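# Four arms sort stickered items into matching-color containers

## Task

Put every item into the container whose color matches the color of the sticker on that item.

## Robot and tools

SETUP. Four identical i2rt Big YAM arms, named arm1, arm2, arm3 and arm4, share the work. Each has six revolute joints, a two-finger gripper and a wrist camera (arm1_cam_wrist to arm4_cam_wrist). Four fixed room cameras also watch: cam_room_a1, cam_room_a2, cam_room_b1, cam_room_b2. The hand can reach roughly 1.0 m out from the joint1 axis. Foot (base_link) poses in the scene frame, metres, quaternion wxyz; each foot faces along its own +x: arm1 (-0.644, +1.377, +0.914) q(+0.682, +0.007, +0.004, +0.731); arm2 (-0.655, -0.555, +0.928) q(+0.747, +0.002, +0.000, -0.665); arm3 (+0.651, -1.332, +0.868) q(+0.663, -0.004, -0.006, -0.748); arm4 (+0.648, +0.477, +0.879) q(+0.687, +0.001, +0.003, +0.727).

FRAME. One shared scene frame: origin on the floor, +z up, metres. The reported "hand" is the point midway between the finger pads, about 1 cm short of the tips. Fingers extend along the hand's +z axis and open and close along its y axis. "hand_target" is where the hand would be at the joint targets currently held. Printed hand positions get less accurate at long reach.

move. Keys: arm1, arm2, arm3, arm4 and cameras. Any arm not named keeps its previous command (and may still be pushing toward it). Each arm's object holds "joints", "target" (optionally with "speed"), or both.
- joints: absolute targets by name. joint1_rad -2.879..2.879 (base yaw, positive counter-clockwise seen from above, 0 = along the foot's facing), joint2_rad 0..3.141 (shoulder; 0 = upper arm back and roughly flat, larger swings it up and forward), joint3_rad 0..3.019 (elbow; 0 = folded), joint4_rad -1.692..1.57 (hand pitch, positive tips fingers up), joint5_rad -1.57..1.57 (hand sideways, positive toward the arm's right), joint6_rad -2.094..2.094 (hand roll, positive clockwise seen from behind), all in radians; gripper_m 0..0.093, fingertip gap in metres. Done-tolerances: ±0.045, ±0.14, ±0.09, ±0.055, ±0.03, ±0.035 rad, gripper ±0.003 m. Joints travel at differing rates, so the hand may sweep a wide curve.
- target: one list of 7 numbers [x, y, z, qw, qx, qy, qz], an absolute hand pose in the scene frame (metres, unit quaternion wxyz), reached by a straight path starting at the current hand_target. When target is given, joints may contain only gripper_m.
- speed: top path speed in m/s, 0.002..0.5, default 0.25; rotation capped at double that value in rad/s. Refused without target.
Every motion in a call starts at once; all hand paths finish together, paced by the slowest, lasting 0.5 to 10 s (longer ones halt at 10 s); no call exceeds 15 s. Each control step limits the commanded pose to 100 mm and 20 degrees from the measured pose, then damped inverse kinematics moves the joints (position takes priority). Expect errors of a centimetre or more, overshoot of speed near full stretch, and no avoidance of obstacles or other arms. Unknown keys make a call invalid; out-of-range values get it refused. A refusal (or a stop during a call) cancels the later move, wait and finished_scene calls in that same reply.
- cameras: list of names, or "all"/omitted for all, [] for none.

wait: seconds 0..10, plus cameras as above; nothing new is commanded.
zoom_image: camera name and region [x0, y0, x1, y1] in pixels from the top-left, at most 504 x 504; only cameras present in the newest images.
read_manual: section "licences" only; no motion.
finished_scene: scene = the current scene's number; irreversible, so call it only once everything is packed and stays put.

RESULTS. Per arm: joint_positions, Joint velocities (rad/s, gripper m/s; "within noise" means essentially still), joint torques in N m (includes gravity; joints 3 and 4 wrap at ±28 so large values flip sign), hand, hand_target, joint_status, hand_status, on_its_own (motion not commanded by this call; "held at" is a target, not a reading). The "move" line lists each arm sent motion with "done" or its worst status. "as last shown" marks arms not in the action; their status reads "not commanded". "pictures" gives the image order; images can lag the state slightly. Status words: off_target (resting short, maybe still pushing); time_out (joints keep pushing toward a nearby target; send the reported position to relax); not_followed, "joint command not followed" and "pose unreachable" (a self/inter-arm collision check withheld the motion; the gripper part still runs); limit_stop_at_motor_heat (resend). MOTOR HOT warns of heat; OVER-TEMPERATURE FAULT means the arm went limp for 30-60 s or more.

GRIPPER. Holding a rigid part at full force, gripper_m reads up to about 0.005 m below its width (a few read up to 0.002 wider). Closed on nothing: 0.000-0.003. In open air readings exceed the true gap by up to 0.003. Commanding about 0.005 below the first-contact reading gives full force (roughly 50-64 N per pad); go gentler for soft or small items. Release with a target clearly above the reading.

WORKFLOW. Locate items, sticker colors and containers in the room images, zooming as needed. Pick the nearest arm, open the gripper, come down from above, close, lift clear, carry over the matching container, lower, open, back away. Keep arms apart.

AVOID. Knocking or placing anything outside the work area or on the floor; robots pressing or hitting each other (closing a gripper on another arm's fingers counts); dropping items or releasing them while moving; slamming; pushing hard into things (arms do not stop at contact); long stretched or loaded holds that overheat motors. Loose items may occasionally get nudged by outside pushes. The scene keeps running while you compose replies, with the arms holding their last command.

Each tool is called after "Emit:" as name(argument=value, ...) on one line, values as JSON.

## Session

Emit:
move()

Emit:
zoom_image(camera="cam_room_b1", region=[130, 290, 330, 400])

Emit:
zoom_image(camera="cam_room_b2", region=[250, 290, 410, 410])

Emit:
zoom_image(camera="cam_room_b2", region=[530, 220, 650, 310])

Scene clock: 0.00 s.
Joint torques (N m): no reading
Motor temperatures (°C): arm1=[20 23 27 23 21 21 21] | arm2=[23 24 26 22 22 20 23] | arm3=[24 23 23 23 24 23 23] | arm4=[22 22 23 22 24 21 24]
Heat: arm1: hottest joint3_rad 27 °C; arm2: hottest joint3_rad 26 °C; arm3: hottest joint1_rad 24 °C; arm4: hottest joint5_rad 24 °C.
Joint velocities: within noise
arm1.joint_positions: joint1_rad=+0.263 joint2_rad=+0.541 joint3_rad=+1.448 joint4_rad=-1.274 joint5_rad=+0.156 joint6_rad=+0.460 gripper_m=+0.09396
arm1.joint_status: not commanded
arm1.hand: x=-0.6722 y=+1.5689 z=+1.5123 quat_wxyz=(-0.269, +0.505, -0.648, -0.503) (m; scene frame)
arm1.hand_target: x=-0.6707 y=+1.5650 z=+1.5243 quat_wxyz=(-0.273, +0.499, -0.642, -0.514) (m; scene frame)
arm1.hand_status: not commanded
arm2.joint_positions: joint1_rad=+0.198 joint2_rad=+0.259 joint3_rad=+1.632 joint4_rad=-1.245 joint5_rad=-0.167 joint6_rad=+0.724 gripper_m=+0.09396
arm2.joint_status: not commanded
arm2.hand: x=-0.6328 y=-0.5393 z=+1.6268 quat_wxyz=(-0.736, -0.518, -0.413, +0.142) (m; scene frame)
arm2.hand_target: x=-0.6348 y=-0.5332 z=+1.6300 quat_wxyz=(-0.741, -0.512, -0.410, +0.144) (m; scene frame)
arm2.hand_status: not commanded
arm3.joint_positions: joint1_rad=-0.202 joint2_rad=+0.522 joint3_rad=+1.369 joint4_rad=-1.376 joint5_rad=-0.141 joint6_rad=+0.009 gripper_m=+0.09396
arm3.joint_status: not commanded
arm3.hand: x=+0.6122 y=-1.5130 z=+1.4112 quat_wxyz=(-0.346, -0.682, -0.528, +0.369) (m; scene frame)
arm3.hand_target: x=+0.6130 y=-1.5103 z=+1.4212 quat_wxyz=(-0.352, -0.676, -0.525, +0.378) (m; scene frame)
arm3.hand_status: not commanded
arm4.joint_positions: joint1_rad=+0.128 joint2_rad=+0.492 joint3_rad=+1.422 joint4_rad=-1.388 joint5_rad=-0.180 joint6_rad=-0.624 gripper_m=+0.09396
arm4.joint_status: not commanded
arm4.hand: x=+0.5903 y=+0.6373 z=+1.4468 quat_wxyz=(-0.401, +0.802, -0.272, -0.348) (m; scene frame)
arm4.hand_target: x=+0.5910 y=+0.6334 z=+1.4564 quat_wxyz=(-0.410, +0.797, -0.269, -0.353) (m; scene frame)
arm4.hand_status: not commanded
pictures: arm1_cam_wrist, arm2_cam_wrist, arm3_cam_wrist, arm4_cam_wrist, cam_room_a1, cam_room_a2, cam_room_b1, cam_room_b2
Images, in order (width x height): arm1_cam_wrist 672x504, arm2_cam_wrist 672x504, arm3_cam_wrist 672x504, arm4_cam_wrist 672x504, cam_room_a1 672x504, cam_room_a2 672x504, cam_room_b1 672x504, cam_room_b2 672x504.

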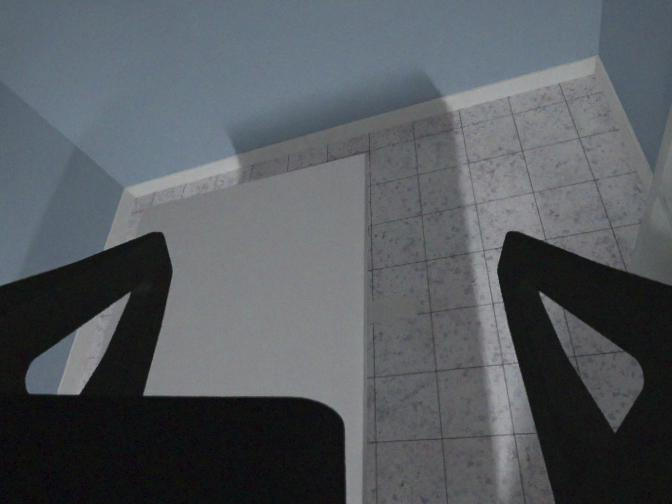

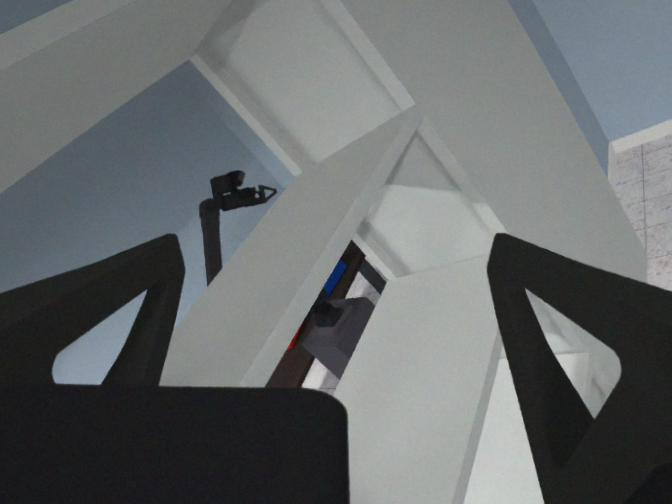

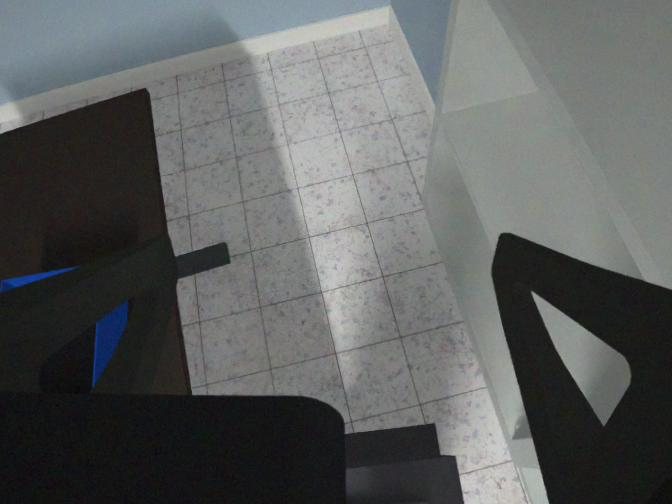

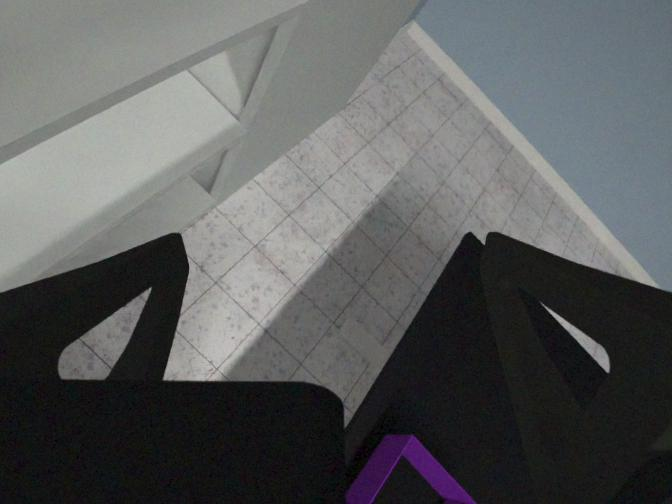

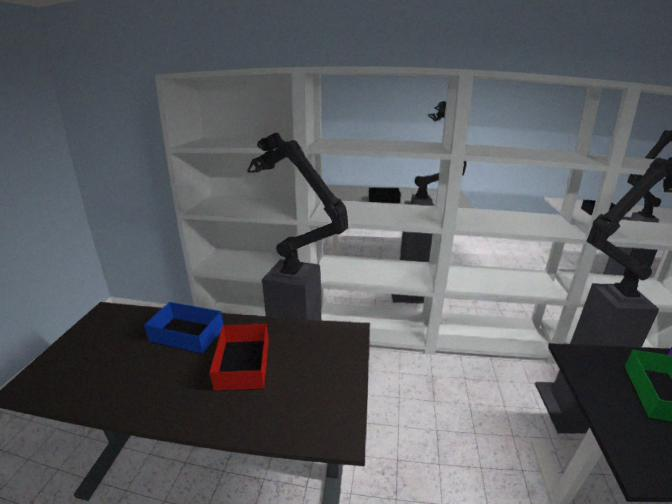

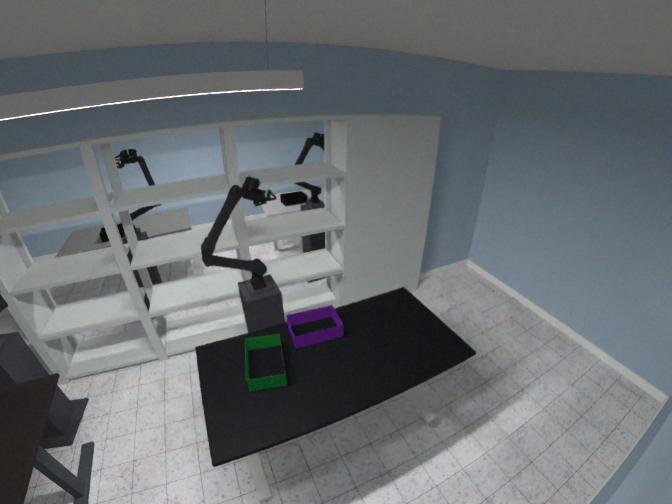

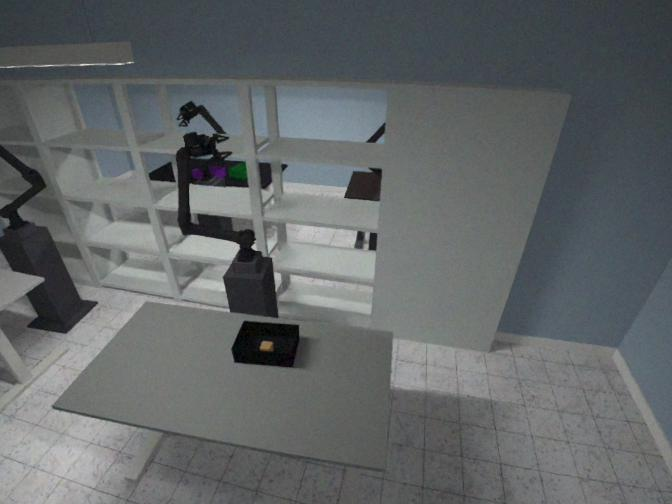

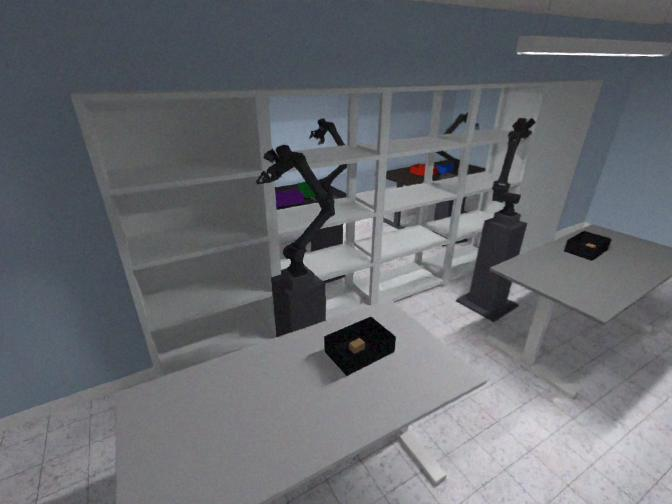

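Scaled by 2.520.

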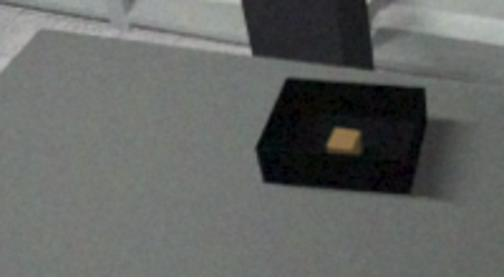

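Scaled by 3.150.

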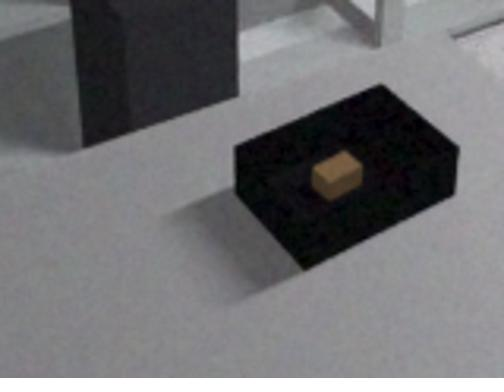

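Scaled by 4.200.

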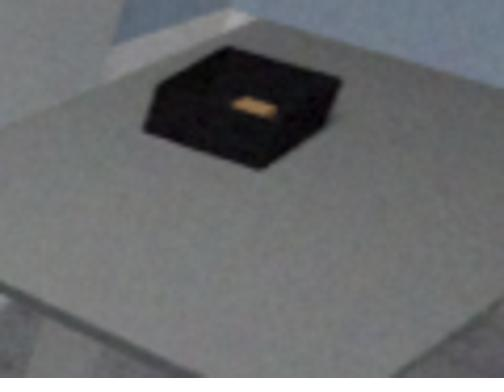

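Emit:
move(arm1={"joints": {"joint1_rad": 1.618, "joint2_rad": 1.45, "joint3_rad": 1.5, "joint4_rad": -1.15, "joint5_rad": 0, "joint6_rad": 0}}, arm2={"joints": {"joint1_rad": -1.136, "joint2_rad": 1.4, "joint3_rad": 1.5, "joint4_rad": -1.15, "joint5_rad": 0, "joint6_rad": 0}}, arm3={"joints": {"joint1_rad": 1.41, "joint2_rad": 1.4, "joint3_rad": 1.5, "joint4_rad": -1.15, "joint5_rad": 0, "joint6_rad": 0}}, arm4={"joints": {"joint1_rad": -1.487, "joint2_rad": 1.4, "joint3_rad": 1.5, "joint4_rad": -1.15, "joint5_rad": 0, "joint6_rad": 0}}, cameras=["arm1_cam_wrist", "arm2_cam_wrist", "arm3_cam_wrist", "arm4_cam_wrist"])

Scene clock: 14.50 s.
Joint torques (N m): arm1=[-1.85 -11.46 13.45 1.29 0.07 -0.04] | arm2=[1.49 -13.68 12.14 1.89 0.02 -0.07] | arm3=[1.14 -14.21 10.77 1.07 0.11 -0.1] | arm4=[0.79 -15.03 10.71 0.83 0.07 0.15]
Motor temperatures (°C): arm1=[20 23 28 23 21 21 21] | arm2=[23 24 26 22 22 20 23] | arm3=[24 23 25 23 24 23 23] | arm4=[22 22 25 22 24 21 24]
Heat: arm1: hottest joint3_rad 28 °C; arm2: hottest joint3_rad 26 °C; arm3: hottest joint3_rad 25 °C; arm4: hottest joint3_rad 25 °C.
move: arm1 done; arm2 done; arm3 done; arm4 done
Joint velocities: within noise
arm1.joint_positions: joint1_rad=+1.624 joint2_rad=+1.469 joint3_rad=+1.477 joint4_rad=-1.156 joint5_rad=-0.002 joint6_rad=+0.007 gripper_m=+0.09398
arm1.joint_status: all done
arm1.hand: x=-1.1690 y=+1.3119 z=+1.2150 quat_wxyz=(+0.012, +0.974, +0.057, -0.217) (m; scene frame)
arm1.hand_target: x=-1.1718 y=+1.3149 z=+1.2367 quat_wxyz=(+0.012, +0.969, +0.057, -0.240) (m; scene frame)
arm1.hand_status: not commanded
arm2.joint_positions: joint1_rad=-1.145 joint2_rad=+1.396 joint3_rad=+1.493 joint4_rad=-1.154 joint5_rad=-0.001 joint6_rad=+0.014 gripper_m=+0.09398
arm2.joint_status: all done
arm2.hand: x=-1.1044 y=-0.8267 z=+1.2646 quat_wxyz=(-0.069, -0.934, -0.253, +0.243) (m; scene frame)
arm2.hand_target: x=-1.1046 y=-0.8322 z=+1.2665 quat_wxyz=(-0.069, -0.930, -0.264, +0.246) (m; scene frame)
arm2.hand_status: not commanded
arm3.joint_positions: joint1_rad=+1.408 joint2_rad=+1.404 joint3_rad=+1.487 joint4_rad=-1.152 joint5_rad=-0.002 joint6_rad=+0.005 gripper_m=+0.09398
arm3.joint_status: all done
arm3.hand: x=+1.1545 y=-1.4739 z=+1.2014 quat_wxyz=(-0.247, -0.138, -0.958, +0.040) (m; scene frame)
arm3.hand_target: x=+1.1565 y=-1.4738 z=+1.2102 quat_wxyz=(-0.256, -0.134, -0.956, +0.043) (m; scene frame)
arm3.hand_status: not commanded
arm4.joint_positions: joint1_rad=-1.492 joint2_rad=+1.413 joint3_rad=+1.478 joint4_rad=-1.155 joint5_rad=+0.001 joint6_rad=-0.012 gripper_m=+0.09398
arm4.joint_status: all done
arm4.hand: x=+1.1689 y=+0.5487 z=+1.1983 quat_wxyz=(-0.235, +0.072, -0.969, -0.013) (m; scene frame)
arm4.hand_target: x=+1.1712 y=+0.5516 z=+1.2165 quat_wxyz=(-0.254, +0.068, -0.965, -0.016) (m; scene frame)
arm4.hand_status: not commanded
pictures: arm1_cam_wrist, arm2_cam_wrist, arm3_cam_wrist, arm4_cam_wrist
Images, in order (width x height): arm1_cam_wrist 672x504, arm2_cam_wrist 672x504, arm3_cam_wrist 672x504, arm4_cam_wrist 672x504.

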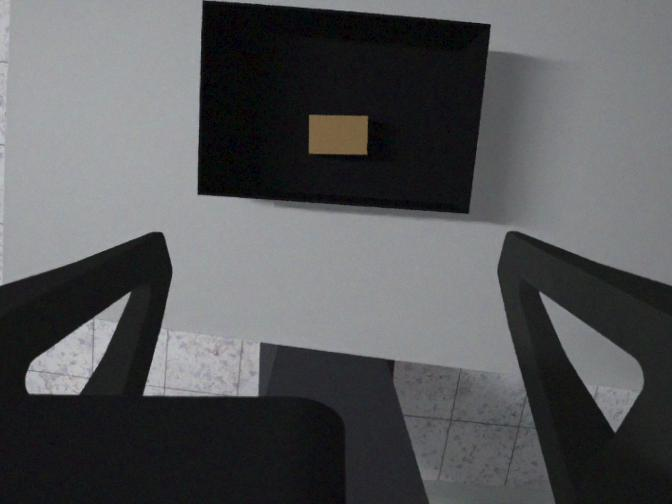

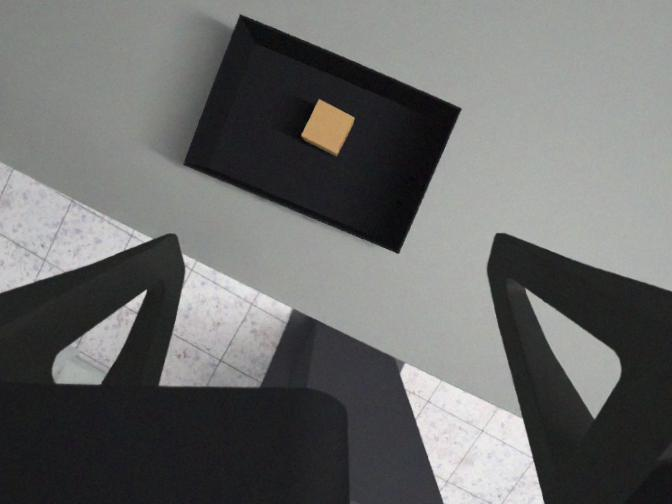

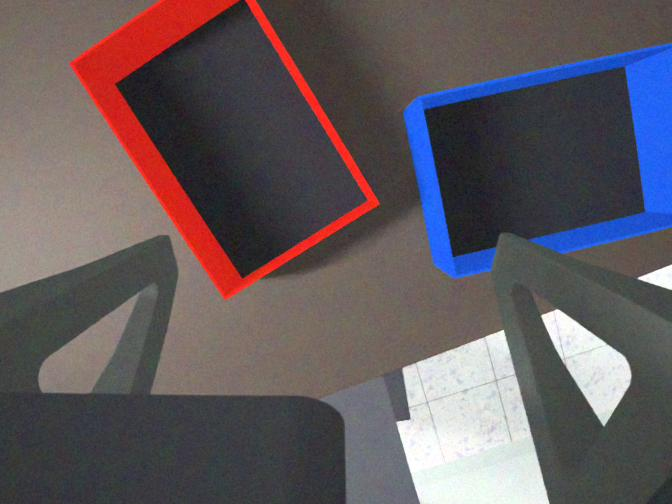

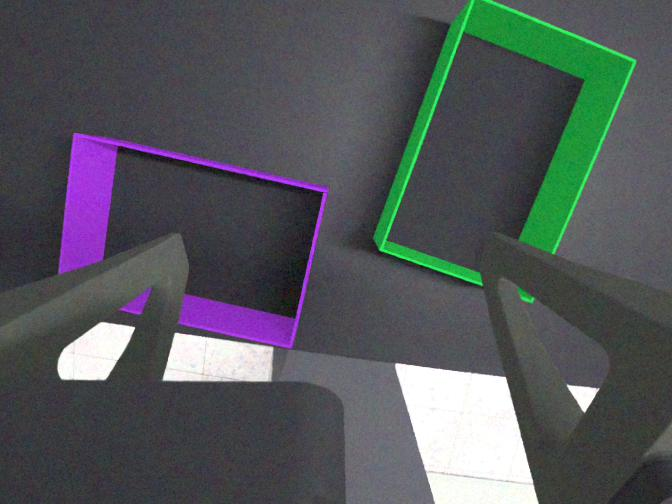

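Emit:
move(arm1={"target": [-1.244, 1.305, 0.905, -0.0126, -0.9746, -0.057, 0.216]}, arm2={"target": [-1.213, -0.892, 0.905, -0.01, -0.9752, -0.0451, 0.2162]}, cameras=["arm1_cam_wrist", "arm2_cam_wrist"])

Scene clock: 41.63 s.
Joint torques (N m): arm1=[-2.32 -14.86 9.55 1.47 -0.05 0.01] | arm2=[1.55 -20.48 12.7 2.02 0.37 0.22] | arm3=[1.26 -14.04 10.73 1.09 0.11 -0.11] | arm4=[1.08 -15.03 10.7 0.91 0.06 0.18]
Motor temperatures (°C): arm1=[20 24 31 23 21 21 21] | arm2=[23 25 31 22 22 20 23] | arm3=[24 23 28 23 24 23 23] | arm4=[22 22 30 22 24 21 24]
Heat: arm1: hottest joint3_rad 31 °C; arm2: hottest joint3_rad 31 °C; arm3: hottest joint3_rad 28 °C; arm4: hottest joint3_rad 30 °C.
move: arm1 off_target; arm2 off_target
Joint velocities: within noise
arm1.joint_positions: joint1_rad=+1.624 joint2_rad=+1.936 joint3_rad=+1.194 joint4_rad=-0.435 joint5_rad=-0.001 joint6_rad=+0.007 gripper_m=+0.09398
arm1.joint_status: not commanded
arm1.hand: x=-1.2358 y=+1.3052 z=+0.8977 quat_wxyz=(+0.011, +0.978, +0.057, -0.202) (m; scene frame)
arm1.hand_target: x=-1.2439 y=+1.3051 z=+0.9052 quat_wxyz=(+0.013, +0.975, +0.057, -0.216) (m; scene frame)
arm1.hand_status: off_target (0.011 m and 1.6 deg from the pose sent, 0.319 m and 0.1 deg at the start)
arm2.joint_positions: joint1_rad=-1.100 joint2_rad=+2.034 joint3_rad=+1.340 joint4_rad=-0.539 joint5_rad=+0.200 joint6_rad=+0.450 gripper_m=+0.09398
arm2.joint_status: not commanded
arm2.hand: x=-1.1950 y=-0.8736 z=+0.8918 quat_wxyz=(+0.004, -0.980, -0.051, +0.193) (m; scene frame)
arm2.hand_target: x=-1.2119 y=-0.8915 z=+0.9060 quat_wxyz=(-0.010, -0.975, -0.045, +0.216) (m; scene frame)
arm2.hand_status: off_target (0.029 m and 3.2 deg from the pose sent, 0.381 m and 25.4 deg at the start)
arm3, arm4: as last shown
pictures: arm1_cam_wrist, arm2_cam_wrist
Images, in order (width x height): arm1_cam_wrist 672x504, arm2_cam_wrist 672x504.

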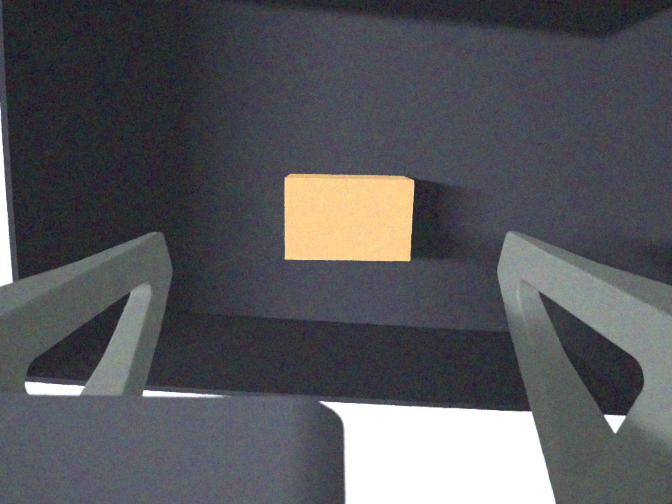

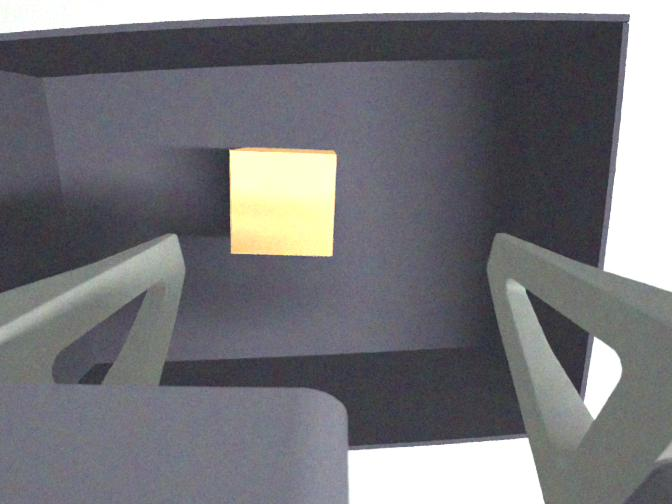

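Emit:
move(arm1={"target": [-1.237, 1.317, 0.803, -0.0126, -0.9746, -0.057, 0.216], "speed": 0.2}, arm2={"target": [-1.212, -0.915, 0.818, -0.01, -0.9752, -0.0451, 0.2162], "speed": 0.2}, cameras=["arm1_cam_wrist", "arm2_cam_wrist"])

Scene clock: 55.30 s.
Joint torques (N m): arm1=[-2.61 -15.74 7.49 1.63 -0.06 -0.03] | arm2=[1.03 -20.89 11.48 2.03 0.38 0.21] | arm3=[1.14 -13.8 10.7 1.1 0.11 -0.11] | arm4=[1.38 -15.03 10.85 0.9 0.07 0.14]
Motor temperatures (°C): arm1=[20 24 32 23 21 21 21] | arm2=[23 25 31 22 22 20 23] | arm3=[24 24 29 23 24 23 23] | arm4=[22 22 32 22 24 21 24]
Heat: arm1: hottest joint3_rad 32 °C; arm2: hottest joint3_rad 31 °C; arm3: hottest joint3_rad 29 °C; arm4: hottest joint3_rad 32 °C.
move: arm1 off_target; arm2 off_target
Joint velocities: within noise
arm1.joint_positions: joint1_rad=+1.611 joint2_rad=+2.125 joint3_rad=+1.143 joint4_rad=-0.199 joint5_rad=-0.009 joint6_rad=-0.006 gripper_m=+0.09398
arm1.joint_status: not commanded
arm1.hand: x=-1.2265 y=+1.3129 z=+0.7945 quat_wxyz=(+0.013, +0.978, +0.058, -0.201) (m; scene frame)
arm1.hand_target: x=-1.2367 y=+1.3171 z=+0.8031 quat_wxyz=(+0.012, +0.975, +0.057, -0.216) (m; scene frame)
arm1.hand_status: off_target (0.014 m and 1.8 deg from the pose sent, 0.095 m and 1.6 deg at the start)
arm2.joint_positions: joint1_rad=-1.062 joint2_rad=+2.204 joint3_rad=+1.376 joint4_rad=-0.401 joint5_rad=+0.213 joint6_rad=+0.481 gripper_m=+0.09398
arm2.joint_status: not commanded
arm2.hand: x=-1.1952 y=-0.9000 z=+0.8123 quat_wxyz=(+0.002, -0.979, -0.053, +0.198) (m; scene frame)
arm2.hand_target: x=-1.2112 y=-0.9144 z=+0.8187 quat_wxyz=(-0.010, -0.975, -0.045, +0.216) (m; scene frame)
arm2.hand_status: off_target (0.023 m and 2.7 deg from the pose sent, 0.086 m and 3.2 deg at the start)
arm3, arm4: as last shown
pictures: arm1_cam_wrist, arm2_cam_wrist
Images, in order (width x height): arm1_cam_wrist 672x504, arm2_cam_wrist 672x504.

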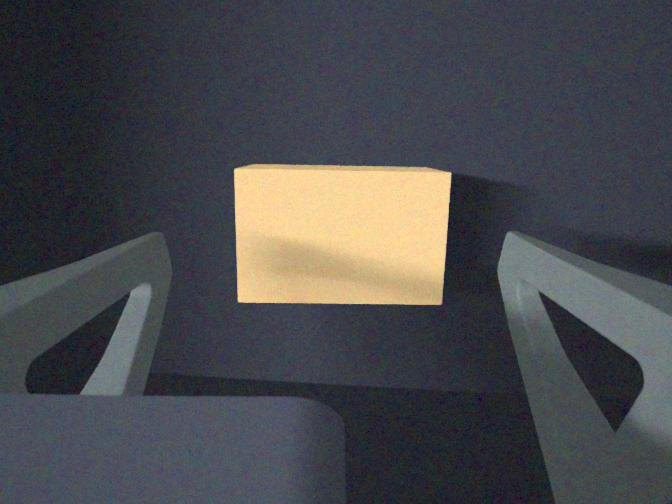

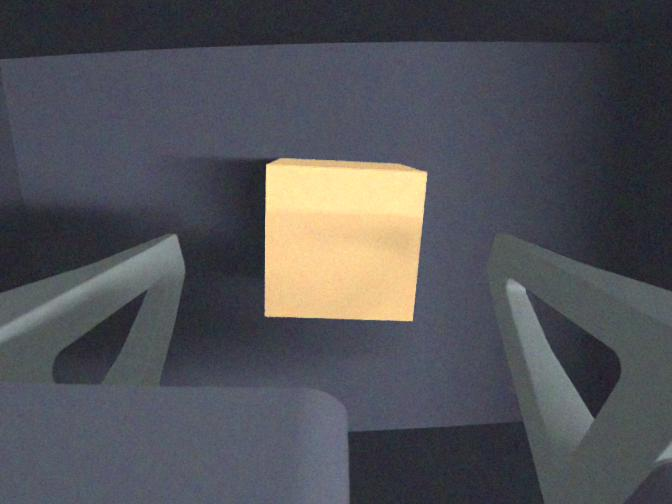

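Emit:
move(arm1={"target": [-1.2395, 1.3195, 0.752, -0.0126, -0.9746, -0.057, 0.216], "speed": 0.12}, arm2={"target": [-1.216, -0.911, 0.770, -0.01, -0.9752, -0.0451, 0.2162], "speed": 0.12}, cameras=["arm1_cam_wrist", "arm2_cam_wrist"])

Scene clock: 66.53 s.
Joint torques (N m): arm1=[-2.61 -15.21 8.44 1.68 -0.03 -0.02] | arm2=[0.38 -20.66 10.86 2.11 0.24 0.13] | arm3=[1.2 -14.04 10.71 1.06 0.11 -0.1] | arm4=[0.91 -14.8 10.62 0.91 0.11 0.15]
Motor temperatures (°C): arm1=[20 25 32 23 21 21 21] | arm2=[23 25 32 22 22 20 23] | arm3=[24 24 30 23 24 23 23] | arm4=[22 23 33 22 24 21 24]
Heat: arm1: hottest joint3_rad 32 °C; arm2: hottest joint3_rad 32 °C; arm3: hottest joint3_rad 30 °C; arm4: hottest joint3_rad 33 °C.
move: arm1 off_target; arm2 off_target
Joint velocities: within noise
arm1.joint_positions: joint1_rad=+1.608 joint2_rad=+2.230 joint3_rad=+1.144 joint4_rad=-0.105 joint5_rad=-0.011 joint6_rad=-0.011 gripper_m=+0.09398
arm1.joint_status: not commanded
arm1.hand: x=-1.2194 y=+1.3155 z=+0.7444 quat_wxyz=(+0.013, +0.979, +0.058, -0.196) (m; scene frame)
arm1.hand_target: x=-1.2389 y=+1.3197 z=+0.7526 quat_wxyz=(+0.012, +0.975, +0.057, -0.216) (m; scene frame)
arm1.hand_status: off_target (0.022 m and 2.4 deg from the pose sent, 0.045 m and 1.8 deg at the start)
arm2.joint_positions: joint1_rad=-1.062 joint2_rad=+2.291 joint3_rad=+1.393 joint4_rad=-0.322 joint5_rad=+0.213 joint6_rad=+0.482 gripper_m=+0.09398
arm2.joint_status: not commanded
arm2.hand: x=-1.1981 y=-0.9021 z=+0.7702 quat_wxyz=(-0.001, -0.978, -0.052, +0.201) (m; scene frame)
arm2.hand_target: x=-1.2153 y=-0.9104 z=+0.7706 quat_wxyz=(-0.010, -0.975, -0.045, +0.216) (m; scene frame)
arm2.hand_status: off_target (0.020 m and 2.2 deg from the pose sent, 0.048 m and 2.7 deg at the start)
arm3, arm4: as last shown
pictures: arm1_cam_wrist, arm2_cam_wrist
Images, in order (width x height): arm1_cam_wrist 672x504, arm2_cam_wrist 672x504.

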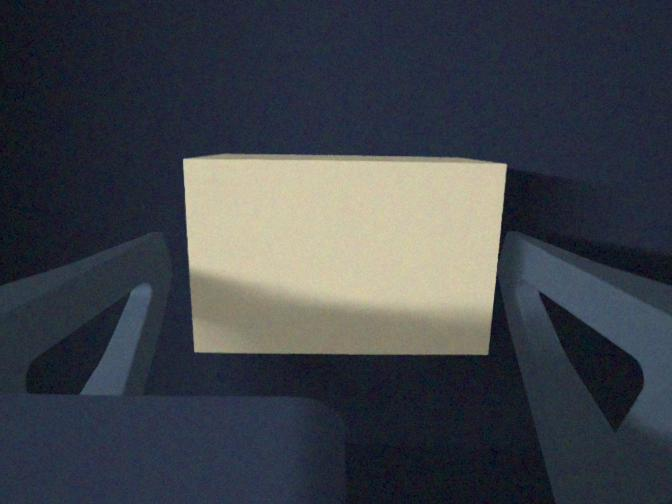

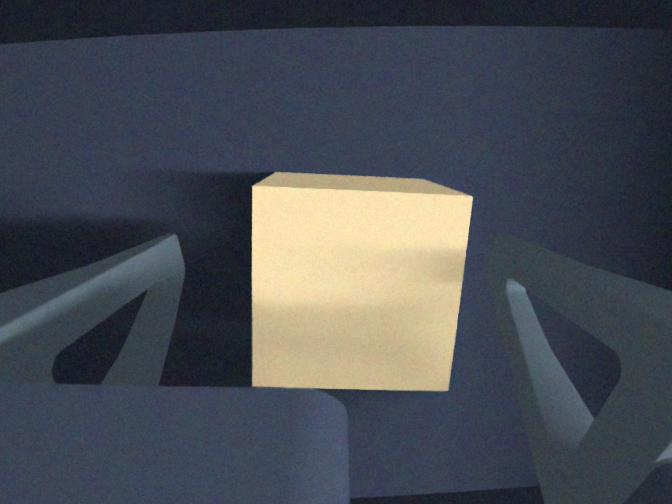

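Emit:
move(arm1={"joints": {"gripper_m": 0.06}}, arm2={"joints": {"gripper_m": 0.04}}, cameras=["arm1_cam_wrist", "arm2_cam_wrist"])

Emit:
move(arm1={"target": [-1.22, 1.314, 0.96, -0.0126, -0.9746, -0.057, 0.216], "speed": 0.25}, arm2={"target": [-1.2, -0.904, 0.96, -0.01, -0.9752, -0.0451, 0.2162], "speed": 0.25}, cameras=["arm1_cam_wrist", "arm2_cam_wrist", "cam_room_b1", "cam_room_b2"])

Scene clock: 73.73 s.
Joint torques (N m): arm1=[-2.67 -14.97 8.51 1.51 -0.02 -0.05] | arm2=[0.44 -20.66 10.82 2.04 0.27 0.12] | arm3=[1.32 -13.98 10.7 1.06 0.11 -0.09] | arm4=[0.85 -15.56 10.82 0.91 0.06 0.18]
Motor temperatures (°C): arm1=[20 25 32 23 21 21 21] | arm2=[23 25 32 22 22 20 23] | arm3=[24 24 30 23 24 23 23] | arm4=[22 23 34 22 24 21 24]
Heat: arm1: hottest joint3_rad 32 °C; arm2: hottest joint3_rad 32 °C; arm3: hottest joint3_rad 30 °C; arm4: hottest joint3_rad 34 °C.
move: arm1 off_target; arm2 off_target
Joint velocities: within noise
arm1.joint_positions: joint1_rad=+1.608 joint2_rad=+2.230 joint3_rad=+1.144 joint4_rad=-0.105 joint5_rad=-0.011 joint6_rad=-0.011 gripper_m=+0.06874
arm1.joint_status: gripper_m off_target (ended at +0.06877, target +0.06000)
arm1.hand: x=-1.2194 y=+1.3155 z=+0.7444 quat_wxyz=(+0.013, +0.979, +0.059, -0.196) (m; scene frame)
arm1.hand_target: x=-1.2388 y=+1.3196 z=+0.7526 quat_wxyz=(+0.012, +0.975, +0.057, -0.216) (m; scene frame)
arm1.hand_status: not commanded
arm2.joint_positions: joint1_rad=-1.062 joint2_rad=+2.291 joint3_rad=+1.393 joint4_rad=-0.321 joint5_rad=+0.212 joint6_rad=+0.482 gripper_m=+0.05323
arm2.joint_status: gripper_m off_target (ended at +0.05325, target +0.04000)
arm2.hand: x=-1.1985 y=-0.9025 z=+0.7704 quat_wxyz=(-0.002, -0.978, -0.052, +0.202) (m; scene frame)
arm2.hand_target: x=-1.2153 y=-0.9104 z=+0.7706 quat_wxyz=(-0.010, -0.975, -0.045, +0.216) (m; scene frame)
arm2.hand_status: not commanded
arm3, arm4: as last shown
pictures: arm1_cam_wrist, arm2_cam_wrist
Images, in order (width x height): arm1_cam_wrist 672x504, arm2_cam_wrist 672x504.

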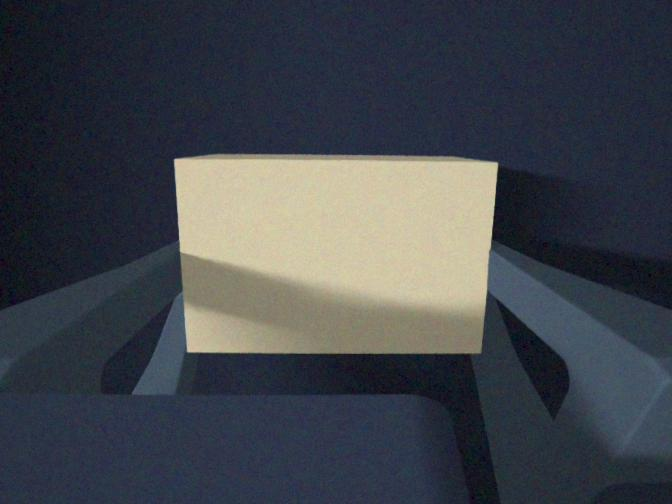

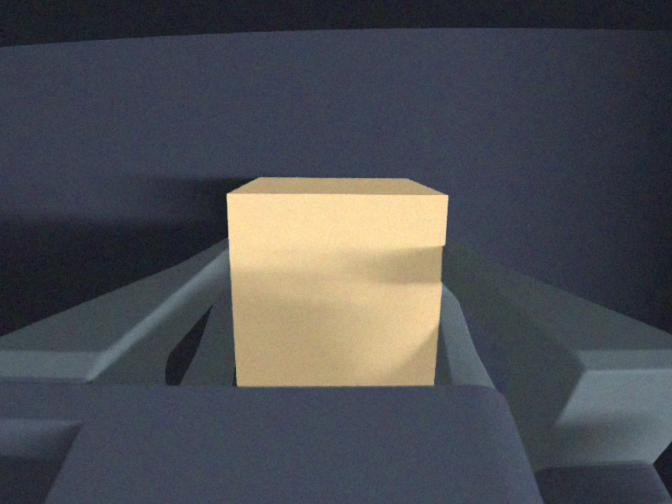

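Scene clock: 75.27 s.
Joint torques (N m): arm1=[-1.73 -13.45 12.12 0.8 0.06 0.06] | arm2=[0.73 -21.6 11.44 0.94 0.35 0.17] | arm3=[1.14 -13.98 10.69 1.09 0.11 -0.1] | arm4=[1.61 -15.03 10.85 0.91 0.05 0.15]
Motor temperatures (°C): arm1=[20 25 31 23 21 21 21] | arm2=[23 26 32 22 22 20 23] | arm3=[24 24 30 23 24 23 23] | arm4=[22 23 34 22 24 21 24]
Heat: arm1: hottest joint3_rad 31 °C; arm2: hottest joint3_rad 32 °C; arm3: hottest joint3_rad 30 °C; arm4: hottest joint3_rad 34 °C.
move: arm1 off_target; arm2 off_target
Joint velocities: within noise
arm1.joint_positions: joint1_rad=+1.608 joint2_rad=+1.799 joint3_rad=+1.129 joint4_rad=-0.515 joint5_rad=-0.010 joint6_rad=-0.011 gripper_m=+0.06874
arm1.joint_status: not commanded
arm1.hand: x=-1.2057 y=+1.3163 z=+0.9419 quat_wxyz=(+0.012, +0.978, +0.058, -0.199) (m; scene frame)
arm1.hand_target: x=-1.2195 y=+1.3140 z=+0.9602 quat_wxyz=(+0.013, +0.975, +0.057, -0.216) (m; scene frame)
arm1.hand_status: off_target (0.023 m and 2.0 deg from the pose sent, 0.216 m and 2.4 deg at the start)
arm2.joint_positions: joint1_rad=-1.062 joint2_rad=+1.963 joint3_rad=+1.393 joint4_rad=-0.631 joint5_rad=+0.212 joint6_rad=+0.482 gripper_m=+0.05323
arm2.joint_status: not commanded
arm2.hand: x=-1.1941 y=-0.8997 z=+0.9488 quat_wxyz=(-0.006, -0.976, -0.051, +0.209) (m; scene frame)
arm2.hand_target: x=-1.1998 y=-0.9039 z=+0.9601 quat_wxyz=(-0.010, -0.975, -0.045, +0.216) (m; scene frame)
arm2.hand_status: off_target (0.013 m and 1.2 deg from the pose sent, 0.190 m and 2.1 deg at the start)
arm3, arm4: as last shown
pictures: arm1_cam_wrist, arm2_cam_wrist, cam_room_b1, cam_room_b2
Images, in order (width x height): arm1_cam_wrist 672x504, arm2_cam_wrist 672x504, cam_room_b1 672x504, cam_room_b2 672x504.

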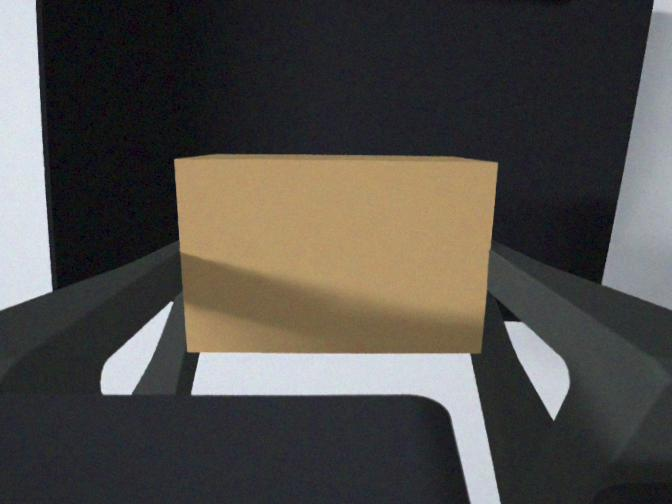

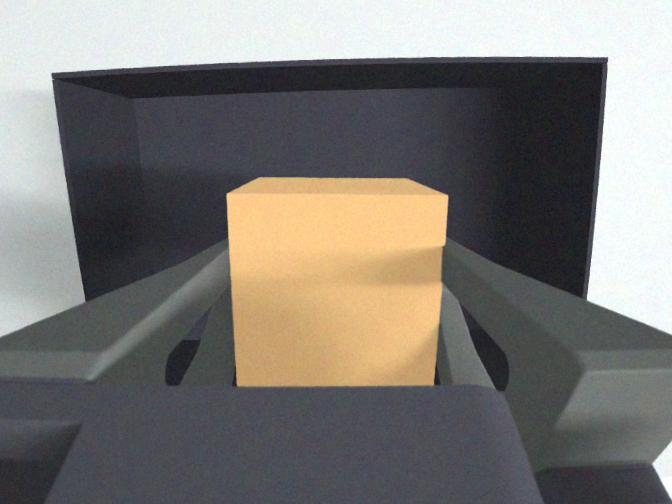

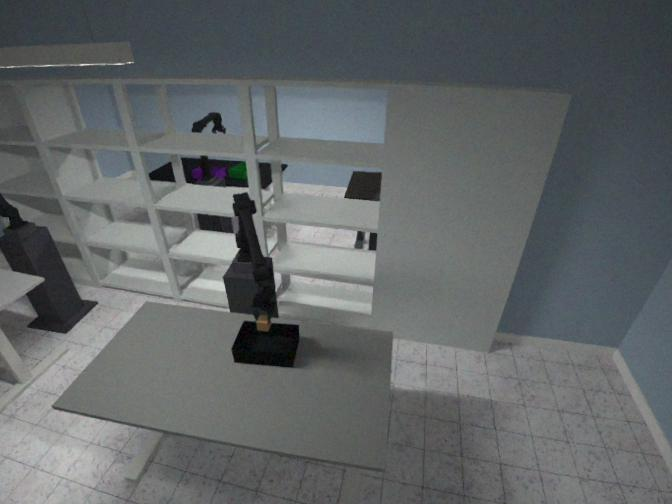

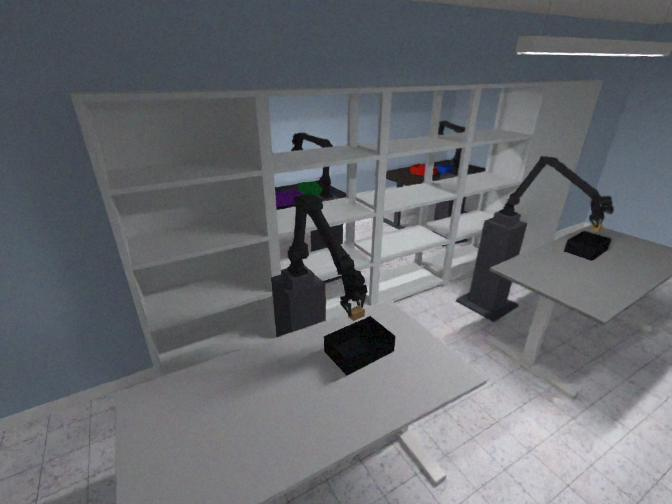

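Emit:
move(arm1={"joints": {"joint2_rad": 1.2, "joint3_rad": 1.6, "joint4_rad": 0.2}}, arm2={"joints": {"joint2_rad": 1.2, "joint3_rad": 1.6, "joint4_rad": 0.2}}, cameras=["cam_room_b1", "cam_room_b2"])

Scene clock: 84.97 s.
Joint torques (N m): arm1=[-1.73 -6.53 13.44 1.4 0.11 0.06] | arm2=[0.79 -11.11 11.51 1.87 -0.03 0.13] | arm3=[1.32 -13.98 10.69 1.14 0.11 -0.1] | arm4=[0.73 -15.44 10.7 0.98 0.07 0.15]
Motor temperatures (°C): arm1=[20 25 32 23 21 21 22] | arm2=[23 26 33 22 22 20 23] | arm3=[24 24 30 23 24 23 23] | arm4=[22 23 35 22 24 21 24]
Heat: arm1: hottest joint3_rad 32 °C; arm2: hottest joint3_rad 33 °C; arm3: hottest joint3_rad 30 °C; arm4: hottest joint3_rad 35 °C.
move: arm1 done; arm2 done
Joint velocities: within noise
arm1.joint_positions: joint1_rad=+1.608 joint2_rad=+1.211 joint3_rad=+1.572 joint4_rad=+0.197 joint5_rad=-0.010 joint6_rad=-0.011 gripper_m=+0.06874
arm1.joint_status: all done
arm1.hand: x=-1.1467 y=+1.3194 z=+1.6958 quat_wxyz=(+0.043, +0.477, +0.034, -0.877) (m; scene frame)
arm1.hand_target: x=-1.1311 y=+1.3203 z=+1.7172 quat_wxyz=(+0.046, +0.459, +0.032, -0.887) (m; scene frame)
arm1.hand_status: not commanded
arm2.joint_positions: joint1_rad=-1.062 joint2_rad=+1.210 joint3_rad=+1.595 joint4_rad=+0.202 joint5_rad=+0.213 joint6_rad=+0.482 gripper_m=+0.05322
arm2.joint_status: all done
arm2.hand: x=-1.0895 y=-0.8253 z=+1.7127 quat_wxyz=(-0.417, -0.476, +0.059, +0.772) (m; scene frame)
arm2.hand_target: x=-1.0831 y=-0.8208 z=+1.7198 quat_wxyz=(-0.424, -0.471, +0.063, +0.771) (m; scene frame)
arm2.hand_status: not commanded
arm3, arm4: as last shown
pictures: cam_room_b1, cam_room_b2
Images, in order (width x height): cam_room_b1 672x504, cam_room_b2 672x504.

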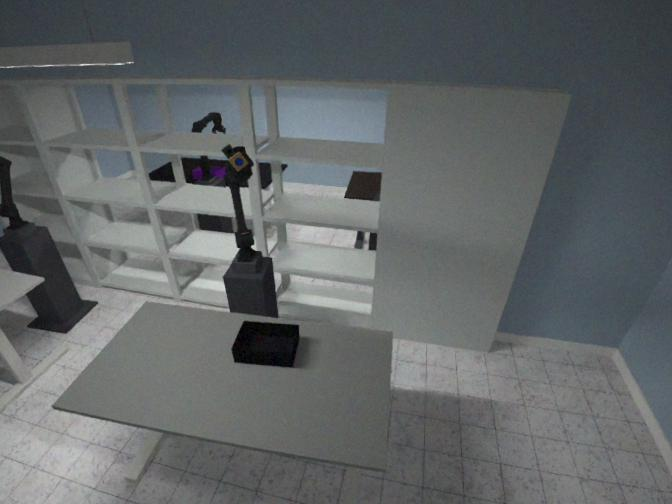

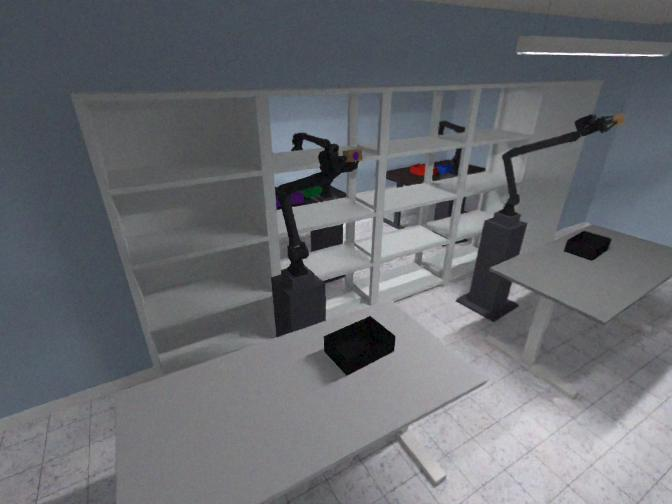

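Emit:
zoom_image(camera="cam_room_b1", region=[215, 140, 265, 180])

Emit:
zoom_image(camera="cam_room_b2", region=[325, 135, 375, 175])

Scaled by 10.080.

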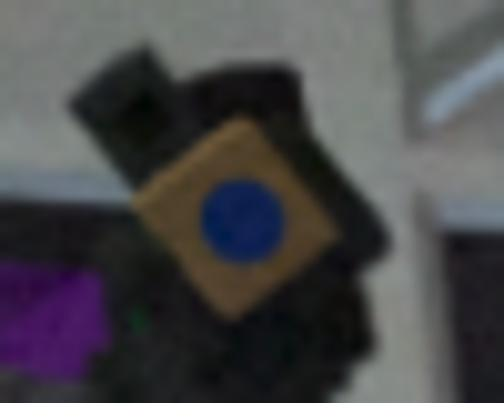

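Scaled by 10.080.

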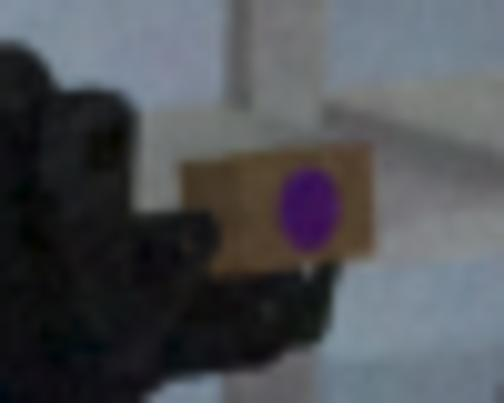

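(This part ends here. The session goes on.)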